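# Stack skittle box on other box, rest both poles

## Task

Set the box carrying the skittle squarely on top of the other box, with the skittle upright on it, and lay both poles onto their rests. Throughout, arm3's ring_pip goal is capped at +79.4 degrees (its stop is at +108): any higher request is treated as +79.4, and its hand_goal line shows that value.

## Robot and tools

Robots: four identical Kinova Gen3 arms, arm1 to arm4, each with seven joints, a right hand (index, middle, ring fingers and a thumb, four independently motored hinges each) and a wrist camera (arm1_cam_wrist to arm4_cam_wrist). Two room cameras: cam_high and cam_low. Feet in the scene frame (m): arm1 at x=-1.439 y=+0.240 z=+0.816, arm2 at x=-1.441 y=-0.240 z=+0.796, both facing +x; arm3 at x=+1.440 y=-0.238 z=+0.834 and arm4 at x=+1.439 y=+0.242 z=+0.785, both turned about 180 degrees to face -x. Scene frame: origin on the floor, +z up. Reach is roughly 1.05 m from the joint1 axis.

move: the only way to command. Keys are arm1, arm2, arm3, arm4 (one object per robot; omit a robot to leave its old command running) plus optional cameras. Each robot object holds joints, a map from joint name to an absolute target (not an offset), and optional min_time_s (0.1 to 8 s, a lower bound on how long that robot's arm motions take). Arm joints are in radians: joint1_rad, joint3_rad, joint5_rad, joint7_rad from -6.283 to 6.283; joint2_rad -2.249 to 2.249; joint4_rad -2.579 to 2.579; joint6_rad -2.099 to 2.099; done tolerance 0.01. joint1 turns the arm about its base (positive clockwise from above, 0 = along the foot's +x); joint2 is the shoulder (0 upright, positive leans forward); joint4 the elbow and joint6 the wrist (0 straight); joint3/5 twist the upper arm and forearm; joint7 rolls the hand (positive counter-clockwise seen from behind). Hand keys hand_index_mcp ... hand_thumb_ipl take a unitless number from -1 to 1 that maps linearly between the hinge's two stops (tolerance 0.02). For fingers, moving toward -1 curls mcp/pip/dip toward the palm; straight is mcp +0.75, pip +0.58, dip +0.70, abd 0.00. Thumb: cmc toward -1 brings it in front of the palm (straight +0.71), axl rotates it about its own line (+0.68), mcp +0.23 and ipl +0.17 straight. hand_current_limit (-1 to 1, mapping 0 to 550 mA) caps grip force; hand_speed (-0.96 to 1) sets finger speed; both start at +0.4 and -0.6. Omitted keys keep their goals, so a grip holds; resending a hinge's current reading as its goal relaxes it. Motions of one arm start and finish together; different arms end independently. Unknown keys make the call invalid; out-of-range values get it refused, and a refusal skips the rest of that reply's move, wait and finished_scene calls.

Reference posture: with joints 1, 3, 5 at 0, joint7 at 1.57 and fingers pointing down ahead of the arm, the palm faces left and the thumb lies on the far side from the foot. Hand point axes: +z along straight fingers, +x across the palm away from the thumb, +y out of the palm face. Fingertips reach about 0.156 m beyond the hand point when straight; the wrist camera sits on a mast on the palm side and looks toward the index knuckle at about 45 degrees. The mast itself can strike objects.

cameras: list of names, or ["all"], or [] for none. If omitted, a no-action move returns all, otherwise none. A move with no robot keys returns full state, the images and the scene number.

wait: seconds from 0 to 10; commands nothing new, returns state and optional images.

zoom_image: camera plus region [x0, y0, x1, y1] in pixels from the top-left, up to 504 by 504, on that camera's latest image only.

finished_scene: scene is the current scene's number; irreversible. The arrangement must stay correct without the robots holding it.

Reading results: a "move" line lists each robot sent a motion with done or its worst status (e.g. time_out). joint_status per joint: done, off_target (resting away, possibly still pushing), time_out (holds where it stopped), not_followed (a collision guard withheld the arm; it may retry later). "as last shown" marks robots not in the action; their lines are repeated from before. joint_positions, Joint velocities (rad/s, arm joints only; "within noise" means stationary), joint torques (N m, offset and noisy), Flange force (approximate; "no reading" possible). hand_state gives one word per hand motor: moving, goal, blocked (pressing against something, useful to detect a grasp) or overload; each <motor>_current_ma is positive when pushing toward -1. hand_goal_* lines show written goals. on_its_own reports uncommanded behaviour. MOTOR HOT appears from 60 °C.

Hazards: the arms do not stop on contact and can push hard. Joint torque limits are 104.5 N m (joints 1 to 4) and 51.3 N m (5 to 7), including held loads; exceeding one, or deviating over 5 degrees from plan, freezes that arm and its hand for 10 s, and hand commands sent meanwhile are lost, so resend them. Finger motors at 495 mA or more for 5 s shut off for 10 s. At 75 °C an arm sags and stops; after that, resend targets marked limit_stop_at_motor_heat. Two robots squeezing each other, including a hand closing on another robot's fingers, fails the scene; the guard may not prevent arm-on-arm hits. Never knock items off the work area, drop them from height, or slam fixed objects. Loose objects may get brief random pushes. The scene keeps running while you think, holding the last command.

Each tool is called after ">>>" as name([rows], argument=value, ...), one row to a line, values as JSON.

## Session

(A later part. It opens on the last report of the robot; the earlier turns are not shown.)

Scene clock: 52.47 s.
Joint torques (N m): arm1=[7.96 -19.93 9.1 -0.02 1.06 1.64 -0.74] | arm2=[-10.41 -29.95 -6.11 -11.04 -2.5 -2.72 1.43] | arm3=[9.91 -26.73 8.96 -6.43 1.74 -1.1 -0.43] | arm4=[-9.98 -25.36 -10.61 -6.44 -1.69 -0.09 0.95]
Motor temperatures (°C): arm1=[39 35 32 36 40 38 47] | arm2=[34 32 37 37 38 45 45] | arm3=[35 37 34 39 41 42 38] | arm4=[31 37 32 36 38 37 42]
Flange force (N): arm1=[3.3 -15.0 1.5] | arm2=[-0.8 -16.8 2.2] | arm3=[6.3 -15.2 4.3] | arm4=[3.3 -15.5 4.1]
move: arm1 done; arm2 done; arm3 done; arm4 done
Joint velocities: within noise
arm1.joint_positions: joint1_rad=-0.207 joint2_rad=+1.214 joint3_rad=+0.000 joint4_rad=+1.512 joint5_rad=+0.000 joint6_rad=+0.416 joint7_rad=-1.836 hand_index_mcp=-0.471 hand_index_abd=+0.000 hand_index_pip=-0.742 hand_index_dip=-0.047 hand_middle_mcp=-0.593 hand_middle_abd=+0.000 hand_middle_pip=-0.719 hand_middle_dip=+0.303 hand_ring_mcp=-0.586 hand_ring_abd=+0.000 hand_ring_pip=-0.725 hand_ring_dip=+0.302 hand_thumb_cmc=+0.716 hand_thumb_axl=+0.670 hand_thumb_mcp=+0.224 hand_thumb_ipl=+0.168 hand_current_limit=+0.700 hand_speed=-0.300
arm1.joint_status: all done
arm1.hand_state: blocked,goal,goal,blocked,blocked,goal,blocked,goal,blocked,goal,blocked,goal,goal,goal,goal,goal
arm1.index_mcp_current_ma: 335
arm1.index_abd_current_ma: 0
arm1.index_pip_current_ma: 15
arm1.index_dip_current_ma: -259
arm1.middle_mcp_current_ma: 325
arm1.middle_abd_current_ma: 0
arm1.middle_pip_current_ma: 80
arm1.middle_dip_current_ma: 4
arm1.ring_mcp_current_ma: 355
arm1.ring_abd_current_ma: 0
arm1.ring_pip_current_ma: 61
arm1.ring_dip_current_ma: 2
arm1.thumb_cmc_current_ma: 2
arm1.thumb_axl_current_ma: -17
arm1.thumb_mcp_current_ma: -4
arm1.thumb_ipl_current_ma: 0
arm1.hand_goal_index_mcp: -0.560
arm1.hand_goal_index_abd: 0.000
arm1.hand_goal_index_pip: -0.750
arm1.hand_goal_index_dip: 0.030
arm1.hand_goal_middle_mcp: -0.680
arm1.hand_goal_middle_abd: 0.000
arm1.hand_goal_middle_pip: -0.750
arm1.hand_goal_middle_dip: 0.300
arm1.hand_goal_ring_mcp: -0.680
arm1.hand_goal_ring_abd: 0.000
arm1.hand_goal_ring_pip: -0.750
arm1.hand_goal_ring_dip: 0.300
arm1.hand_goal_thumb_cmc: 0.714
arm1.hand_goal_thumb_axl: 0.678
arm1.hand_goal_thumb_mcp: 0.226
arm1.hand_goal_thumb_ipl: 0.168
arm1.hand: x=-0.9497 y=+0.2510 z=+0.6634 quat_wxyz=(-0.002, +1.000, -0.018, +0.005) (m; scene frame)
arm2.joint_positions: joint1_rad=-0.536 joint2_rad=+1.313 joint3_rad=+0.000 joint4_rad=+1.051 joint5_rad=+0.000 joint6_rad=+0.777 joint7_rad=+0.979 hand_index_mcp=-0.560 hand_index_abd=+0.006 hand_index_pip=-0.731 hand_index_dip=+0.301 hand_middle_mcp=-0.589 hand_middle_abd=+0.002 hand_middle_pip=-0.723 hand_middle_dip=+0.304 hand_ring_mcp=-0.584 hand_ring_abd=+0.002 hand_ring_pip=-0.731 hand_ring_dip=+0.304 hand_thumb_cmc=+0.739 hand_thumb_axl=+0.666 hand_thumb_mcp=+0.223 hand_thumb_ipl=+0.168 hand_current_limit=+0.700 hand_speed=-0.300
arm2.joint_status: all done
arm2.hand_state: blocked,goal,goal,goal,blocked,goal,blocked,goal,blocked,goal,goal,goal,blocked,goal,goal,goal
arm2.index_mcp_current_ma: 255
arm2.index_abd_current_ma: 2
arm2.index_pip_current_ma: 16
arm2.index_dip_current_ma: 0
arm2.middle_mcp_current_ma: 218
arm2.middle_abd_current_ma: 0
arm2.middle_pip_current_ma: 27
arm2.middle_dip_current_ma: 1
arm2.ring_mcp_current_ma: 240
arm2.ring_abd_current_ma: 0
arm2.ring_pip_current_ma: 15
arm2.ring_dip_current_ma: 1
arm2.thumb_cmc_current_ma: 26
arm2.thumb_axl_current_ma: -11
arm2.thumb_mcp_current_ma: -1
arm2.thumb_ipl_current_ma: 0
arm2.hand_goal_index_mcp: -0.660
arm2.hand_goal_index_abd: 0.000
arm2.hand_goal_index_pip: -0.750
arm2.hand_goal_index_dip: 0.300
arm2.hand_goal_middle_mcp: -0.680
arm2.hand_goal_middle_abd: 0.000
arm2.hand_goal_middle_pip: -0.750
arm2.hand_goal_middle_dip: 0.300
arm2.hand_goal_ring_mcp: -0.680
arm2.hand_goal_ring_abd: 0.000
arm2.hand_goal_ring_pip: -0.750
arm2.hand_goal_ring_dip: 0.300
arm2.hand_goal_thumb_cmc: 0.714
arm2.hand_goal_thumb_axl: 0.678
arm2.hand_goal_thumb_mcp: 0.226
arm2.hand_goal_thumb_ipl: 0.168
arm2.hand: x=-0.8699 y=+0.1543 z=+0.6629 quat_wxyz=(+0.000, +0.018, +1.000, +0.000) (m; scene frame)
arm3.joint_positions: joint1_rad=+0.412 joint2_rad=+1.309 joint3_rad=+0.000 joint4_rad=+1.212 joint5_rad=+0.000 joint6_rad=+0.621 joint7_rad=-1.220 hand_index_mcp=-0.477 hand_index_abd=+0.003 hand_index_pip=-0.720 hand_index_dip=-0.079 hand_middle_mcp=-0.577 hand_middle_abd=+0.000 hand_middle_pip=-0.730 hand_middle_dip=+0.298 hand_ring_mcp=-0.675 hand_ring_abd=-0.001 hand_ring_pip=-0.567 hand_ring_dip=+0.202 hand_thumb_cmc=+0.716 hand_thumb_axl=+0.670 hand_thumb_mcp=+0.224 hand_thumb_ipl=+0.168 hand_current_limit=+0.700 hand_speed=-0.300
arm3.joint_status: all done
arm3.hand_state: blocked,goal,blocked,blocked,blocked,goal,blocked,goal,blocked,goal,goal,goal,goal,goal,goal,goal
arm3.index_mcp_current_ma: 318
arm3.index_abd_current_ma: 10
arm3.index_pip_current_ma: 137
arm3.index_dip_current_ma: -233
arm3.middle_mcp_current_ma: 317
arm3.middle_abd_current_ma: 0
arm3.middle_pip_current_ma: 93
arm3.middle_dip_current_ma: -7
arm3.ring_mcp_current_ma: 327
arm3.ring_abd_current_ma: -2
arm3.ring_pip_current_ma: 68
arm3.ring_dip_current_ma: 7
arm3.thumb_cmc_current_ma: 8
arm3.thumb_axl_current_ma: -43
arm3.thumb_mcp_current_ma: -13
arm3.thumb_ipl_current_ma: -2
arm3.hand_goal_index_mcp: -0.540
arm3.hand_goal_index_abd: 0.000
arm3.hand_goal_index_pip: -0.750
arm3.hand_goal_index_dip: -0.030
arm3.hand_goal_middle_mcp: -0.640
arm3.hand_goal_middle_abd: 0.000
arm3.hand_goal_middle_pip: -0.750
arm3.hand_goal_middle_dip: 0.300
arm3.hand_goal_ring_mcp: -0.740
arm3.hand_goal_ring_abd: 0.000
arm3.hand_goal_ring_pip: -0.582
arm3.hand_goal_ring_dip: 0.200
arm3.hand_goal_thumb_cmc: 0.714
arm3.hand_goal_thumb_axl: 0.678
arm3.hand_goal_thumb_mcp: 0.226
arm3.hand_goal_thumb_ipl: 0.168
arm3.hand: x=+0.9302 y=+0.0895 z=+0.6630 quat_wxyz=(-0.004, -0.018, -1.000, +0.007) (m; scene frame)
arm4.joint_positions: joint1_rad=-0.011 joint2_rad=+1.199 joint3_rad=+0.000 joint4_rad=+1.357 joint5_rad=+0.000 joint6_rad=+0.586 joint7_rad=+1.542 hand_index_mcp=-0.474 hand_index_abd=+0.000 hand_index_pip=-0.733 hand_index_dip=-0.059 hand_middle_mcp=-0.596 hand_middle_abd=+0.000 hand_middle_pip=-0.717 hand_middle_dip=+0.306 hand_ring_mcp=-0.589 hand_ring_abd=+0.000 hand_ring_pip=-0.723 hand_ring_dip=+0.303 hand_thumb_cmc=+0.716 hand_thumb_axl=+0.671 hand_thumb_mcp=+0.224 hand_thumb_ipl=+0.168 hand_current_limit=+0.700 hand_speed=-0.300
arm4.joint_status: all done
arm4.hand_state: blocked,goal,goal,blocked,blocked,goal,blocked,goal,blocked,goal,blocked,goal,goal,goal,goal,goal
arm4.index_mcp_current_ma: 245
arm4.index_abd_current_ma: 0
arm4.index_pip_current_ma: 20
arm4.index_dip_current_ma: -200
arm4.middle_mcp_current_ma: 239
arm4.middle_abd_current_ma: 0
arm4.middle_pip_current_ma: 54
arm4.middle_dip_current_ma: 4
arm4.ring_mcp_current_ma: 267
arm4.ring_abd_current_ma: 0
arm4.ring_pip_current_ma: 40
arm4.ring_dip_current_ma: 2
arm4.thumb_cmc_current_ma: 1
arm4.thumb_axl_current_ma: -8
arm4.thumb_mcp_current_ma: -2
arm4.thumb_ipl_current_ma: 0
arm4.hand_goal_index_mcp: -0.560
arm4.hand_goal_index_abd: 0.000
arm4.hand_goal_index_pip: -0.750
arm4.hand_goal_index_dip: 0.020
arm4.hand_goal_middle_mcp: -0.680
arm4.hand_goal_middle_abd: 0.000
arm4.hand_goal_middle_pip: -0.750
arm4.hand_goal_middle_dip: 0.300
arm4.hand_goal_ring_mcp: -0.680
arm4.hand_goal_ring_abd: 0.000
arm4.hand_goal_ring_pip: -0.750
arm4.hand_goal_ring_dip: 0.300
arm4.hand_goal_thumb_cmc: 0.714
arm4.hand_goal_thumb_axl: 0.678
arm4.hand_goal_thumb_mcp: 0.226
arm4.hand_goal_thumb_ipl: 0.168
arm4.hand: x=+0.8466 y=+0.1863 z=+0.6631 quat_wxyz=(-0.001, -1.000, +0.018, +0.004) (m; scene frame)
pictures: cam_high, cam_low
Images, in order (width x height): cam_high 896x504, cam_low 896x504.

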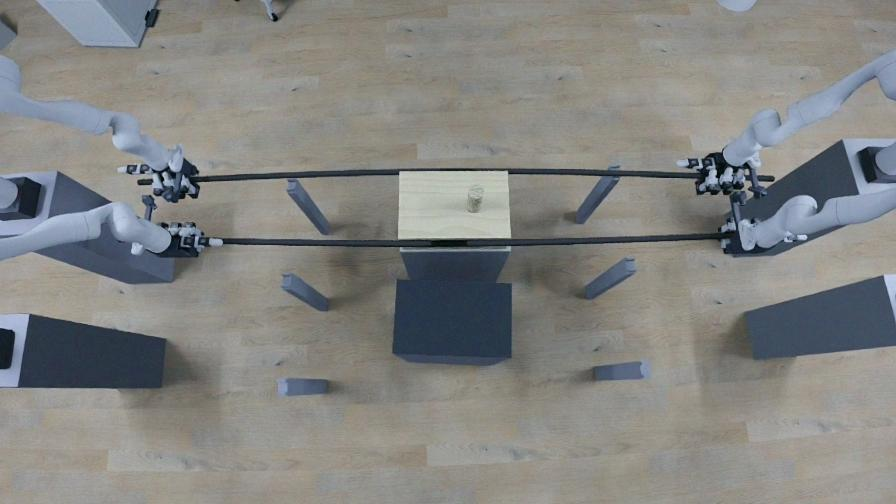

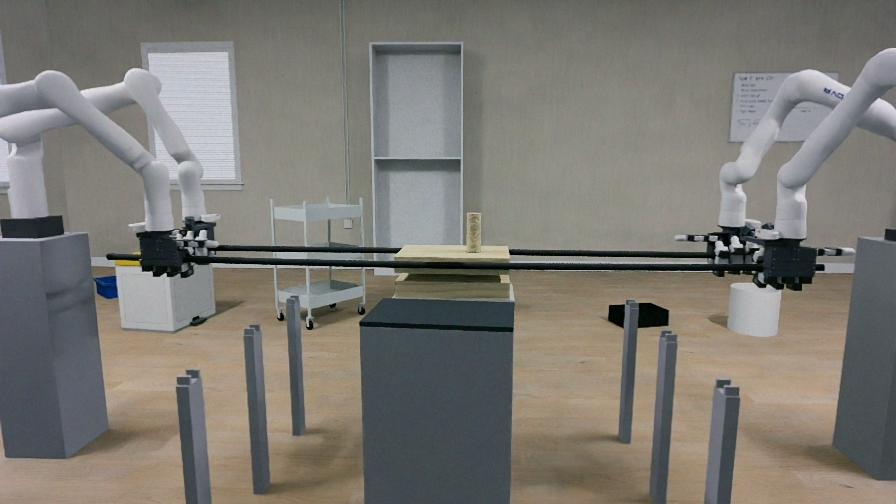

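>>> move(arm1={"joints":{"joint1_rad":-0.2125,"joint2_rad":1.2659,"joint4_rad":1.4787,"joint6_rad":0.3971,"joint7_rad":-1.8413},"min_time_s":1.4}, arm2={"joints":{"joint1_rad":-0.5387,"joint2_rad":1.3640,"joint4_rad":1.0113,"joint6_rad":0.7663,"joint7_rad":0.9761},"min_time_s":1.4}, arm3={"joints":{"joint1_rad":0.4183,"joint2_rad":1.3570,"joint4_rad":1.1807,"joint6_rad":0.6039,"joint7_rad":-1.2145},"min_time_s":1.4}, arm4={"joints":{"joint1_rad":-0.0053,"joint2_rad":1.2452,"joint4_rad":1.3396,"joint6_rad":0.5568,"joint7_rad":1.5475},"min_time_s":1.4}, cameras=["cam_high","cam_low"])

>>> zoom_image(camera="cam_high", region=[380, 140, 530, 270])

>>> zoom_image(camera="cam_low", region=[370, 200, 540, 310])

Scene clock: 55.63 s.
Joint torques (N m): arm1=[7.96 -20.14 9.06 -0.11 1.05 1.52 -0.69] | arm2=[-11 -29.93 -6.64 -10.28 -2.63 -2.37 1.44] | arm3=[10.65 -25.71 9.65 -4.84 1.8 -0.37 -0.36] | arm4=[-10.07 -26.19 -10.61 -7.08 -1.59 -0.51 0.85]
Motor temperatures (°C): arm1=[39 35 32 36 40 38 47] | arm2=[34 32 37 37 38 45 45] | arm3=[35 37 34 39 41 42 38] | arm4=[31 37 32 36 38 37 42]
Flange force (N): arm1=[2.6 -14.9 1.4] | arm2=[-3.0 -16.4 2.6] | arm3=[9.5 -15.3 4.5] | arm4=[5.0 -15.8 4.1]
move: arm1 done; arm2 done; arm3 done; arm4 done
Joint velocities: within noise
arm1.joint_positions: joint1_rad=-0.212 joint2_rad=+1.266 joint3_rad=+0.000 joint4_rad=+1.479 joint5_rad=+0.000 joint6_rad=+0.397 joint7_rad=-1.841 hand_index_mcp=-0.471 hand_index_abd=+0.000 hand_index_pip=-0.742 hand_index_dip=-0.047 hand_middle_mcp=-0.593 hand_middle_abd=+0.000 hand_middle_pip=-0.719 hand_middle_dip=+0.303 hand_ring_mcp=-0.586 hand_ring_abd=+0.000 hand_ring_pip=-0.725 hand_ring_dip=+0.302 hand_thumb_cmc=+0.716 hand_thumb_axl=+0.670 hand_thumb_mcp=+0.224 hand_thumb_ipl=+0.168 hand_current_limit=+0.700 hand_speed=-0.300
arm1.joint_status: all done
arm1.hand_state: blocked,goal,goal,blocked,blocked,goal,blocked,goal,blocked,goal,blocked,goal,goal,goal,goal,goal
arm1.index_mcp_current_ma: 335
arm1.index_abd_current_ma: 0
arm1.index_pip_current_ma: 15
arm1.index_dip_current_ma: -259
arm1.middle_mcp_current_ma: 325
arm1.middle_abd_current_ma: 0
arm1.middle_pip_current_ma: 80
arm1.middle_dip_current_ma: 4
arm1.ring_mcp_current_ma: 355
arm1.ring_abd_current_ma: 0
arm1.ring_pip_current_ma: 61
arm1.ring_dip_current_ma: 2
arm1.thumb_cmc_current_ma: 2
arm1.thumb_axl_current_ma: -17
arm1.thumb_mcp_current_ma: -4
arm1.thumb_ipl_current_ma: 0
arm1.hand_goal_index_mcp: -0.560
arm1.hand_goal_index_abd: 0.000
arm1.hand_goal_index_pip: -0.750
arm1.hand_goal_index_dip: 0.030
arm1.hand_goal_middle_mcp: -0.680
arm1.hand_goal_middle_abd: 0.000
arm1.hand_goal_middle_pip: -0.750
arm1.hand_goal_middle_dip: 0.300
arm1.hand_goal_ring_mcp: -0.680
arm1.hand_goal_ring_abd: 0.000
arm1.hand_goal_ring_pip: -0.750
arm1.hand_goal_ring_dip: 0.300
arm1.hand_goal_thumb_cmc: 0.714
arm1.hand_goal_thumb_axl: 0.678
arm1.hand_goal_thumb_mcp: 0.226
arm1.hand_goal_thumb_ipl: 0.168
arm1.hand: x=-0.9483 y=+0.2541 z=+0.6405 quat_wxyz=(-0.002, +1.000, -0.018, +0.005) (m; scene frame)
arm2.joint_positions: joint1_rad=-0.539 joint2_rad=+1.364 joint3_rad=+0.000 joint4_rad=+1.011 joint5_rad=+0.000 joint6_rad=+0.766 joint7_rad=+0.976 hand_index_mcp=-0.560 hand_index_abd=+0.006 hand_index_pip=-0.731 hand_index_dip=+0.301 hand_middle_mcp=-0.589 hand_middle_abd=+0.002 hand_middle_pip=-0.723 hand_middle_dip=+0.304 hand_ring_mcp=-0.584 hand_ring_abd=+0.002 hand_ring_pip=-0.731 hand_ring_dip=+0.304 hand_thumb_cmc=+0.739 hand_thumb_axl=+0.666 hand_thumb_mcp=+0.223 hand_thumb_ipl=+0.168 hand_current_limit=+0.700 hand_speed=-0.300
arm2.joint_status: all done
arm2.hand_state: blocked,goal,goal,goal,blocked,goal,blocked,goal,blocked,goal,goal,goal,blocked,goal,goal,goal
arm2.index_mcp_current_ma: 255
arm2.index_abd_current_ma: 2
arm2.index_pip_current_ma: 16
arm2.index_dip_current_ma: 0
arm2.middle_mcp_current_ma: 218
arm2.middle_abd_current_ma: 0
arm2.middle_pip_current_ma: 27
arm2.middle_dip_current_ma: 1
arm2.ring_mcp_current_ma: 240
arm2.ring_abd_current_ma: 0
arm2.ring_pip_current_ma: 15
arm2.ring_dip_current_ma: 1
arm2.thumb_cmc_current_ma: 26
arm2.thumb_axl_current_ma: -11
arm2.thumb_mcp_current_ma: -1
arm2.thumb_ipl_current_ma: 0
arm2.hand_goal_index_mcp: -0.660
arm2.hand_goal_index_abd: 0.000
arm2.hand_goal_index_pip: -0.750
arm2.hand_goal_index_dip: 0.300
arm2.hand_goal_middle_mcp: -0.680
arm2.hand_goal_middle_abd: 0.000
arm2.hand_goal_middle_pip: -0.750
arm2.hand_goal_middle_dip: 0.300
arm2.hand_goal_ring_mcp: -0.680
arm2.hand_goal_ring_abd: 0.000
arm2.hand_goal_ring_pip: -0.750
arm2.hand_goal_ring_dip: 0.300
arm2.hand_goal_thumb_cmc: 0.714
arm2.hand_goal_thumb_axl: 0.678
arm2.hand_goal_thumb_mcp: 0.226
arm2.hand_goal_thumb_ipl: 0.168
arm2.hand: x=-0.8687 y=+0.1573 z=+0.6399 quat_wxyz=(+0.000, +0.018, +1.000, +0.000) (m; scene frame)
arm3.joint_positions: joint1_rad=+0.418 joint2_rad=+1.357 joint3_rad=+0.000 joint4_rad=+1.181 joint5_rad=+0.000 joint6_rad=+0.604 joint7_rad=-1.215 hand_index_mcp=-0.477 hand_index_abd=+0.003 hand_index_pip=-0.720 hand_index_dip=-0.079 hand_middle_mcp=-0.577 hand_middle_abd=+0.000 hand_middle_pip=-0.730 hand_middle_dip=+0.298 hand_ring_mcp=-0.675 hand_ring_abd=-0.001 hand_ring_pip=-0.567 hand_ring_dip=+0.202 hand_thumb_cmc=+0.716 hand_thumb_axl=+0.670 hand_thumb_mcp=+0.224 hand_thumb_ipl=+0.168 hand_current_limit=+0.700 hand_speed=-0.300
arm3.joint_status: all done
arm3.hand_state: blocked,goal,blocked,blocked,blocked,goal,blocked,goal,blocked,goal,goal,goal,goal,goal,goal,goal
arm3.index_mcp_current_ma: 318
arm3.index_abd_current_ma: 10
arm3.index_pip_current_ma: 137
arm3.index_dip_current_ma: -233
arm3.middle_mcp_current_ma: 317
arm3.middle_abd_current_ma: 0
arm3.middle_pip_current_ma: 93
arm3.middle_dip_current_ma: -7
arm3.ring_mcp_current_ma: 327
arm3.ring_abd_current_ma: -2
arm3.ring_pip_current_ma: 68
arm3.ring_dip_current_ma: 7
arm3.thumb_cmc_current_ma: 8
arm3.thumb_axl_current_ma: -43
arm3.thumb_mcp_current_ma: -13
arm3.thumb_ipl_current_ma: -2
arm3.hand_goal_index_mcp: -0.540
arm3.hand_goal_index_abd: 0.000
arm3.hand_goal_index_pip: -0.750
arm3.hand_goal_index_dip: -0.030
arm3.hand_goal_middle_mcp: -0.640
arm3.hand_goal_middle_abd: 0.000
arm3.hand_goal_middle_pip: -0.750
arm3.hand_goal_middle_dip: 0.300
arm3.hand_goal_ring_mcp: -0.740
arm3.hand_goal_ring_abd: 0.000
arm3.hand_goal_ring_pip: -0.582
arm3.hand_goal_ring_dip: 0.200
arm3.hand_goal_thumb_cmc: 0.714
arm3.hand_goal_thumb_axl: 0.678
arm3.hand_goal_thumb_mcp: 0.226
arm3.hand_goal_thumb_ipl: 0.168
arm3.hand: x=+0.9316 y=+0.0925 z=+0.6400 quat_wxyz=(-0.004, -0.019, -1.000, +0.007) (m; scene frame)
arm4.joint_positions: joint1_rad=-0.005 joint2_rad=+1.245 joint3_rad=+0.000 joint4_rad=+1.340 joint5_rad=+0.000 joint6_rad=+0.557 joint7_rad=+1.548 hand_index_mcp=-0.474 hand_index_abd=+0.000 hand_index_pip=-0.733 hand_index_dip=-0.059 hand_middle_mcp=-0.596 hand_middle_abd=+0.000 hand_middle_pip=-0.717 hand_middle_dip=+0.306 hand_ring_mcp=-0.589 hand_ring_abd=+0.000 hand_ring_pip=-0.723 hand_ring_dip=+0.303 hand_thumb_cmc=+0.716 hand_thumb_axl=+0.671 hand_thumb_mcp=+0.224 hand_thumb_ipl=+0.168 hand_current_limit=+0.700 hand_speed=-0.300
arm4.joint_status: all done
arm4.hand_state: blocked,goal,goal,blocked,blocked,goal,blocked,goal,blocked,goal,blocked,goal,goal,goal,goal,goal
arm4.index_mcp_current_ma: 245
arm4.index_abd_current_ma: 0
arm4.index_pip_current_ma: 20
arm4.index_dip_current_ma: -200
arm4.middle_mcp_current_ma: 239
arm4.middle_abd_current_ma: 0
arm4.middle_pip_current_ma: 54
arm4.middle_dip_current_ma: 4
arm4.ring_mcp_current_ma: 267
arm4.ring_abd_current_ma: 0
arm4.ring_pip_current_ma: 40
arm4.ring_dip_current_ma: 2
arm4.thumb_cmc_current_ma: 1
arm4.thumb_axl_current_ma: -8
arm4.thumb_mcp_current_ma: -2
arm4.thumb_ipl_current_ma: 0
arm4.hand_goal_index_mcp: -0.560
arm4.hand_goal_index_abd: 0.000
arm4.hand_goal_index_pip: -0.750
arm4.hand_goal_index_dip: 0.020
arm4.hand_goal_middle_mcp: -0.680
arm4.hand_goal_middle_abd: 0.000
arm4.hand_goal_middle_pip: -0.750
arm4.hand_goal_middle_dip: 0.300
arm4.hand_goal_ring_mcp: -0.680
arm4.hand_goal_ring_abd: 0.000
arm4.hand_goal_ring_pip: -0.750
arm4.hand_goal_ring_dip: 0.300
arm4.hand_goal_thumb_cmc: 0.714
arm4.hand_goal_thumb_axl: 0.678
arm4.hand_goal_thumb_mcp: 0.226
arm4.hand_goal_thumb_ipl: 0.168
arm4.hand: x=+0.8477 y=+0.1893 z=+0.6401 quat_wxyz=(-0.001, -1.000, +0.018, +0.004) (m; scene frame)
pictures: cam_high, cam_low
Images, in order (width x height): cam_high 896x504, cam_low 896x504.

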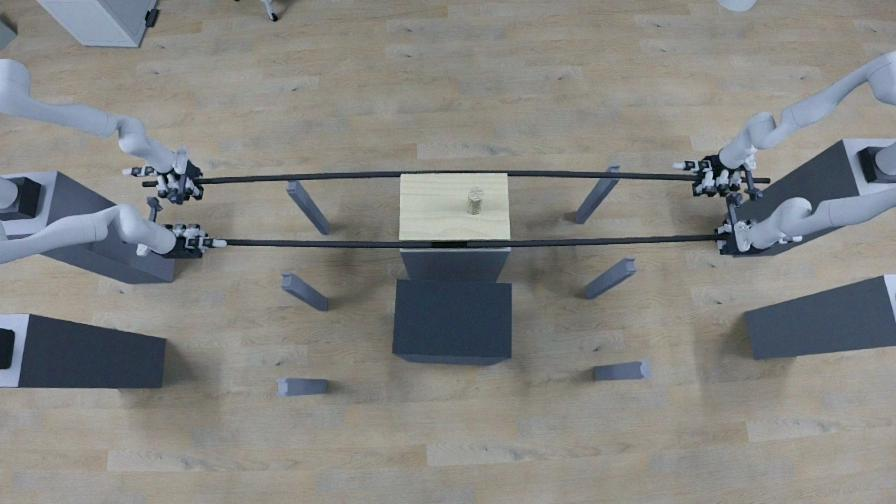

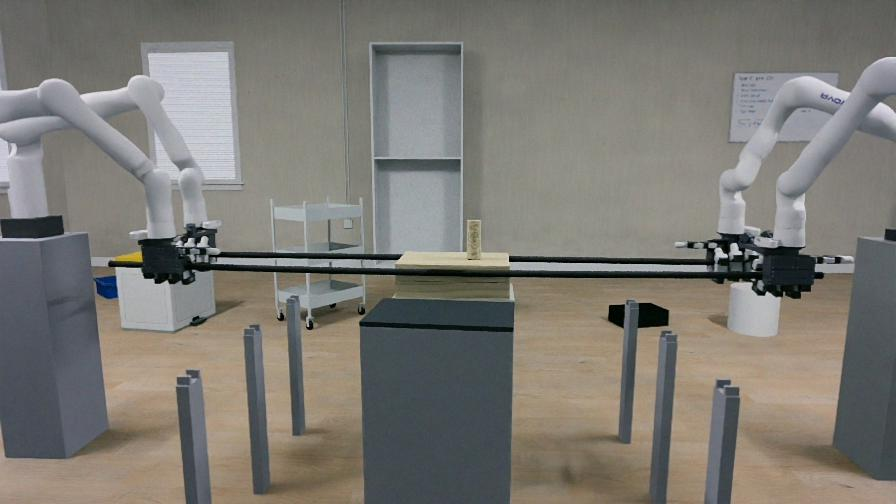

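Scaled by 3.360 from the camera's 896x504 image, which has a finer 1280x720 frame.

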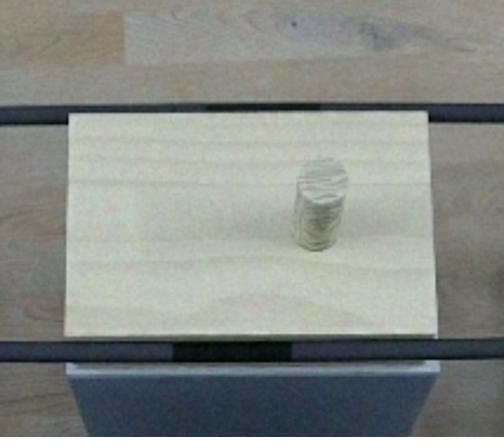

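Scaled by 2.965 from the camera's 896x504 image, which has a finer 1280x720 frame.

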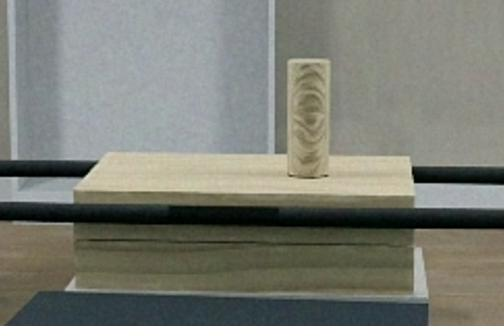

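>>> move(arm1={"joints":{"joint1_rad":-0.2088,"joint2_rad":1.2833,"joint4_rad":1.4697,"joint6_rad":0.3886,"joint7_rad":-1.8376},"min_time_s":1.0}, arm2={"joints":{"joint1_rad":-0.5360,"joint2_rad":1.3783,"joint4_rad":1.0066,"joint6_rad":0.7566,"joint7_rad":0.9788},"min_time_s":1.0}, arm3={"joints":{"joint1_rad":0.4152,"joint2_rad":1.3727,"joint4_rad":1.1737,"joint6_rad":0.5952,"joint7_rad":-1.2176},"min_time_s":1.0}, arm4={"joints":{"joint1_rad":-0.0089,"joint2_rad":1.2617,"joint4_rad":1.3316,"joint6_rad":0.5483,"joint7_rad":1.5439},"min_time_s":1.0}, cameras=["cam_high","cam_low"])

>>> zoom_image(camera="cam_low", region=[370, 200, 540, 310])

Scene clock: 58.53 s.
Joint torques (N m): arm1=[9.66 -19.46 10.55 -1.73 1 0.84 -0.91] | arm2=[-10.93 -25.91 -6.33 -9.07 -2.08 -1.86 2.11] | arm3=[9.1 -23.63 7.97 -5.08 1.38 -0.87 -0.24] | arm4=[-12.64 -23.98 -12.41 -7.82 -1.18 -0.67 1.6]
Motor temperatures (°C): arm1=[39 35 32 36 40 38 47] | arm2=[34 32 37 37 38 45 45] | arm3=[35 37 34 39 41 42 38] | arm4=[31 37 32 36 38 37 42]
Flange force (N): arm1=[-3.1 -16.5 -2.9] | arm2=[0.4 -17.2 -3.8] | arm3=[6.1 -14.1 -0.7] | arm4=[10.8 -18.9 -1.7]
move: arm1 done; arm2 done; arm3 done; arm4 done
Joint velocities: within noise
arm1.joint_positions: joint1_rad=-0.209 joint2_rad=+1.283 joint3_rad=+0.000 joint4_rad=+1.470 joint5_rad=+0.000 joint6_rad=+0.389 joint7_rad=-1.838 hand_index_mcp=-0.471 hand_index_abd=+0.000 hand_index_pip=-0.742 hand_index_dip=-0.047 hand_middle_mcp=-0.593 hand_middle_abd=+0.000 hand_middle_pip=-0.719 hand_middle_dip=+0.303 hand_ring_mcp=-0.586 hand_ring_abd=+0.000 hand_ring_pip=-0.725 hand_ring_dip=+0.302 hand_thumb_cmc=+0.716 hand_thumb_axl=+0.670 hand_thumb_mcp=+0.224 hand_thumb_ipl=+0.168 hand_current_limit=+0.700 hand_speed=-0.300
arm1.joint_status: all done
arm1.hand_state: blocked,goal,goal,blocked,blocked,goal,blocked,goal,blocked,goal,blocked,goal,goal,goal,goal,goal
arm1.index_mcp_current_ma: 335
arm1.index_abd_current_ma: 0
arm1.index_pip_current_ma: 15
arm1.index_dip_current_ma: -259
arm1.middle_mcp_current_ma: 325
arm1.middle_abd_current_ma: 0
arm1.middle_pip_current_ma: 80
arm1.middle_dip_current_ma: 4
arm1.ring_mcp_current_ma: 355
arm1.ring_abd_current_ma: 0
arm1.ring_pip_current_ma: 61
arm1.ring_dip_current_ma: 2
arm1.thumb_cmc_current_ma: 2
arm1.thumb_axl_current_ma: -17
arm1.thumb_mcp_current_ma: -4
arm1.thumb_ipl_current_ma: 0
arm1.hand_goal_index_mcp: -0.560
arm1.hand_goal_index_abd: 0.000
arm1.hand_goal_index_pip: -0.750
arm1.hand_goal_index_dip: 0.030
arm1.hand_goal_middle_mcp: -0.680
arm1.hand_goal_middle_abd: 0.000
arm1.hand_goal_middle_pip: -0.750
arm1.hand_goal_middle_dip: 0.300
arm1.hand_goal_ring_mcp: -0.680
arm1.hand_goal_ring_abd: 0.000
arm1.hand_goal_ring_pip: -0.750
arm1.hand_goal_ring_dip: 0.300
arm1.hand_goal_thumb_cmc: 0.714
arm1.hand_goal_thumb_axl: 0.678
arm1.hand_goal_thumb_mcp: 0.226
arm1.hand_goal_thumb_ipl: 0.168
arm1.hand: x=-0.9481 y=+0.2522 z=+0.6324 quat_wxyz=(-0.002, +1.000, -0.018, +0.005) (m; scene frame)
arm2.joint_positions: joint1_rad=-0.536 joint2_rad=+1.378 joint3_rad=+0.000 joint4_rad=+1.007 joint5_rad=+0.000 joint6_rad=+0.757 joint7_rad=+0.979 hand_index_mcp=-0.560 hand_index_abd=+0.006 hand_index_pip=-0.731 hand_index_dip=+0.301 hand_middle_mcp=-0.587 hand_middle_abd=+0.002 hand_middle_pip=-0.727 hand_middle_dip=+0.304 hand_ring_mcp=-0.577 hand_ring_abd=+0.000 hand_ring_pip=-0.739 hand_ring_dip=+0.304 hand_thumb_cmc=+0.739 hand_thumb_axl=+0.666 hand_thumb_mcp=+0.223 hand_thumb_ipl=+0.168 hand_current_limit=+0.700 hand_speed=-0.300
arm2.joint_status: all done
arm2.hand_state: blocked,goal,goal,goal,blocked,goal,blocked,goal,blocked,goal,goal,goal,blocked,goal,goal,goal
arm2.index_mcp_current_ma: 255
arm2.index_abd_current_ma: 2
arm2.index_pip_current_ma: 16
arm2.index_dip_current_ma: 0
arm2.middle_mcp_current_ma: 228
arm2.middle_abd_current_ma: 0
arm2.middle_pip_current_ma: 22
arm2.middle_dip_current_ma: 1
arm2.ring_mcp_current_ma: 269
arm2.ring_abd_current_ma: 0
arm2.ring_pip_current_ma: 6
arm2.ring_dip_current_ma: 1
arm2.thumb_cmc_current_ma: 26
arm2.thumb_axl_current_ma: -11
arm2.thumb_mcp_current_ma: -1
arm2.thumb_ipl_current_ma: 0
arm2.hand_goal_index_mcp: -0.660
arm2.hand_goal_index_abd: 0.000
arm2.hand_goal_index_pip: -0.750
arm2.hand_goal_index_dip: 0.300
arm2.hand_goal_middle_mcp: -0.680
arm2.hand_goal_middle_abd: 0.000
arm2.hand_goal_middle_pip: -0.750
arm2.hand_goal_middle_dip: 0.300
arm2.hand_goal_ring_mcp: -0.680
arm2.hand_goal_ring_abd: 0.000
arm2.hand_goal_ring_pip: -0.750
arm2.hand_goal_ring_dip: 0.300
arm2.hand_goal_thumb_cmc: 0.714
arm2.hand_goal_thumb_axl: 0.678
arm2.hand_goal_thumb_mcp: 0.226
arm2.hand_goal_thumb_ipl: 0.168
arm2.hand: x=-0.8686 y=+0.1553 z=+0.6320 quat_wxyz=(+0.000, +0.018, +1.000, +0.000) (m; scene frame)
arm3.joint_positions: joint1_rad=+0.415 joint2_rad=+1.373 joint3_rad=+0.000 joint4_rad=+1.174 joint5_rad=+0.000 joint6_rad=+0.595 joint7_rad=-1.218 hand_index_mcp=-0.477 hand_index_abd=+0.003 hand_index_pip=-0.720 hand_index_dip=-0.079 hand_middle_mcp=-0.577 hand_middle_abd=+0.000 hand_middle_pip=-0.730 hand_middle_dip=+0.298 hand_ring_mcp=-0.675 hand_ring_abd=+0.000 hand_ring_pip=-0.567 hand_ring_dip=+0.202 hand_thumb_cmc=+0.716 hand_thumb_axl=+0.670 hand_thumb_mcp=+0.224 hand_thumb_ipl=+0.168 hand_current_limit=+0.700 hand_speed=-0.300
arm3.joint_status: all done
arm3.hand_state: blocked,goal,blocked,blocked,blocked,goal,blocked,goal,blocked,goal,goal,goal,goal,goal,goal,goal
arm3.index_mcp_current_ma: 318
arm3.index_abd_current_ma: 10
arm3.index_pip_current_ma: 137
arm3.index_dip_current_ma: -233
arm3.middle_mcp_current_ma: 317
arm3.middle_abd_current_ma: 0
arm3.middle_pip_current_ma: 93
arm3.middle_dip_current_ma: -7
arm3.ring_mcp_current_ma: 327
arm3.ring_abd_current_ma: -2
arm3.ring_pip_current_ma: 68
arm3.ring_dip_current_ma: 7
arm3.thumb_cmc_current_ma: 8
arm3.thumb_axl_current_ma: -43
arm3.thumb_mcp_current_ma: -13
arm3.thumb_ipl_current_ma: -2
arm3.hand_goal_index_mcp: -0.540
arm3.hand_goal_index_abd: 0.000
arm3.hand_goal_index_pip: -0.750
arm3.hand_goal_index_dip: -0.030
arm3.hand_goal_middle_mcp: -0.640
arm3.hand_goal_middle_abd: 0.000
arm3.hand_goal_middle_pip: -0.750
arm3.hand_goal_middle_dip: 0.300
arm3.hand_goal_ring_mcp: -0.740
arm3.hand_goal_ring_abd: 0.000
arm3.hand_goal_ring_pip: -0.582
arm3.hand_goal_ring_dip: 0.200
arm3.hand_goal_thumb_cmc: 0.714
arm3.hand_goal_thumb_axl: 0.678
arm3.hand_goal_thumb_mcp: 0.226
arm3.hand_goal_thumb_ipl: 0.168
arm3.hand: x=+0.9317 y=+0.0904 z=+0.6320 quat_wxyz=(-0.004, -0.018, -1.000, +0.007) (m; scene frame)
arm4.joint_positions: joint1_rad=-0.009 joint2_rad=+1.262 joint3_rad=+0.000 joint4_rad=+1.332 joint5_rad=+0.000 joint6_rad=+0.548 joint7_rad=+1.544 hand_index_mcp=-0.474 hand_index_abd=+0.000 hand_index_pip=-0.733 hand_index_dip=-0.059 hand_middle_mcp=-0.594 hand_middle_abd=+0.000 hand_middle_pip=-0.720 hand_middle_dip=+0.306 hand_ring_mcp=-0.588 hand_ring_abd=+0.000 hand_ring_pip=-0.725 hand_ring_dip=+0.304 hand_thumb_cmc=+0.716 hand_thumb_axl=+0.671 hand_thumb_mcp=+0.224 hand_thumb_ipl=+0.168 hand_current_limit=+0.700 hand_speed=-0.300
arm4.joint_status: all done
arm4.hand_state: blocked,goal,goal,blocked,blocked,goal,blocked,goal,blocked,goal,blocked,goal,goal,goal,goal,goal
arm4.index_mcp_current_ma: 245
arm4.index_abd_current_ma: 0
arm4.index_pip_current_ma: 20
arm4.index_dip_current_ma: -200
arm4.middle_mcp_current_ma: 246
arm4.middle_abd_current_ma: 0
arm4.middle_pip_current_ma: 49
arm4.middle_dip_current_ma: 4
arm4.ring_mcp_current_ma: 273
arm4.ring_abd_current_ma: 0
arm4.ring_pip_current_ma: 36
arm4.ring_dip_current_ma: 3
arm4.thumb_cmc_current_ma: 1
arm4.thumb_axl_current_ma: -8
arm4.thumb_mcp_current_ma: -2
arm4.thumb_ipl_current_ma: 0
arm4.hand_goal_index_mcp: -0.560
arm4.hand_goal_index_abd: 0.000
arm4.hand_goal_index_pip: -0.750
arm4.hand_goal_index_dip: 0.020
arm4.hand_goal_middle_mcp: -0.680
arm4.hand_goal_middle_abd: 0.000
arm4.hand_goal_middle_pip: -0.750
arm4.hand_goal_middle_dip: 0.300
arm4.hand_goal_ring_mcp: -0.680
arm4.hand_goal_ring_abd: 0.000
arm4.hand_goal_ring_pip: -0.750
arm4.hand_goal_ring_dip: 0.300
arm4.hand_goal_thumb_cmc: 0.714
arm4.hand_goal_thumb_axl: 0.678
arm4.hand_goal_thumb_mcp: 0.226
arm4.hand_goal_thumb_ipl: 0.168
arm4.hand: x=+0.8476 y=+0.1873 z=+0.6321 quat_wxyz=(-0.001, -1.000, +0.018, +0.004) (m; scene frame)
pictures: cam_high, cam_low
Images, in order (width x height): cam_high 896x504, cam_low 896x504.

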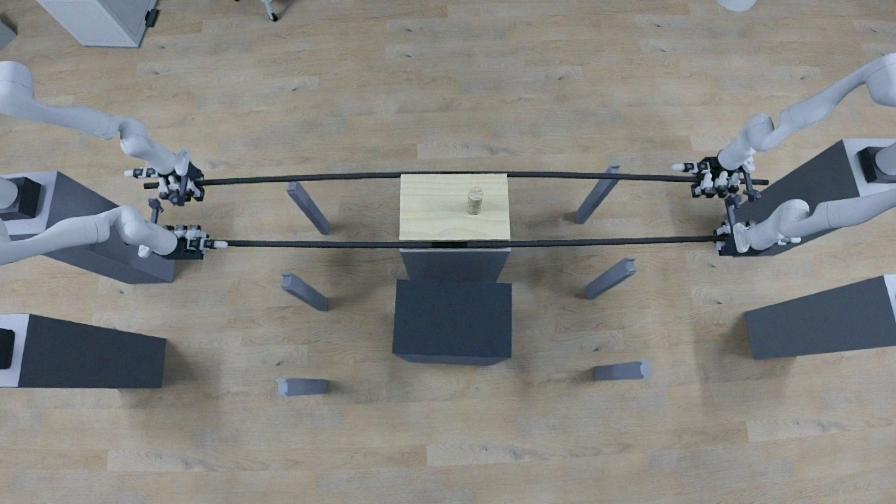

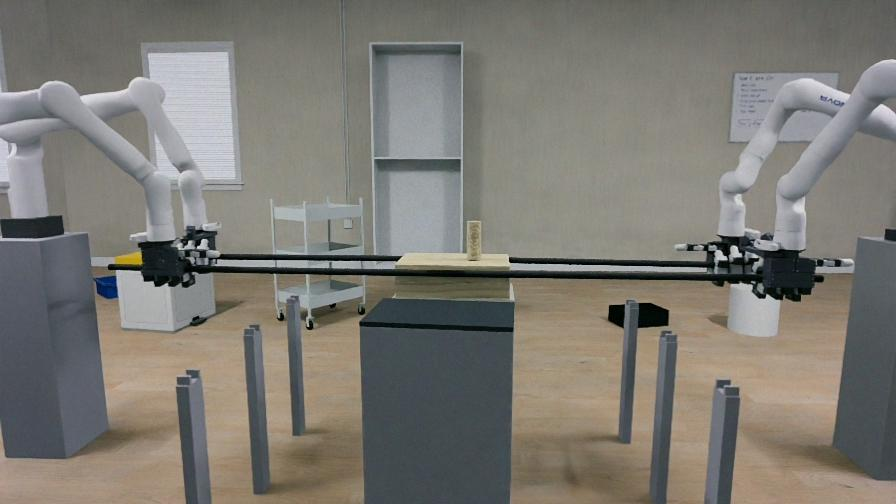

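Scaled by 2.965 from the camera's 896x504 image, which has a finer 1280x720 frame.

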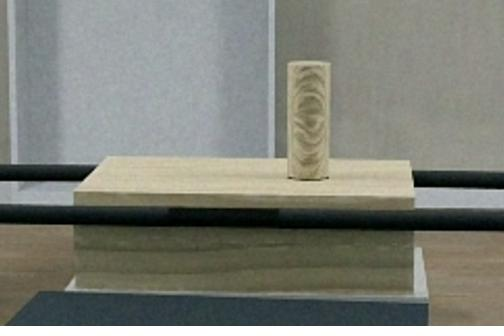

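>>> zoom_image(camera="cam_high", region=[380, 140, 530, 270])

Scaled by 3.360 from the camera's 896x504 image, which has a finer 1280x720 frame.

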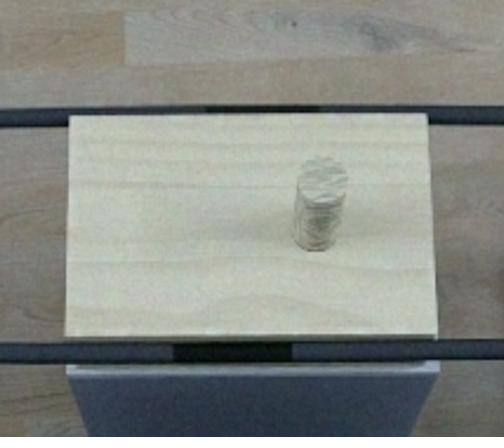

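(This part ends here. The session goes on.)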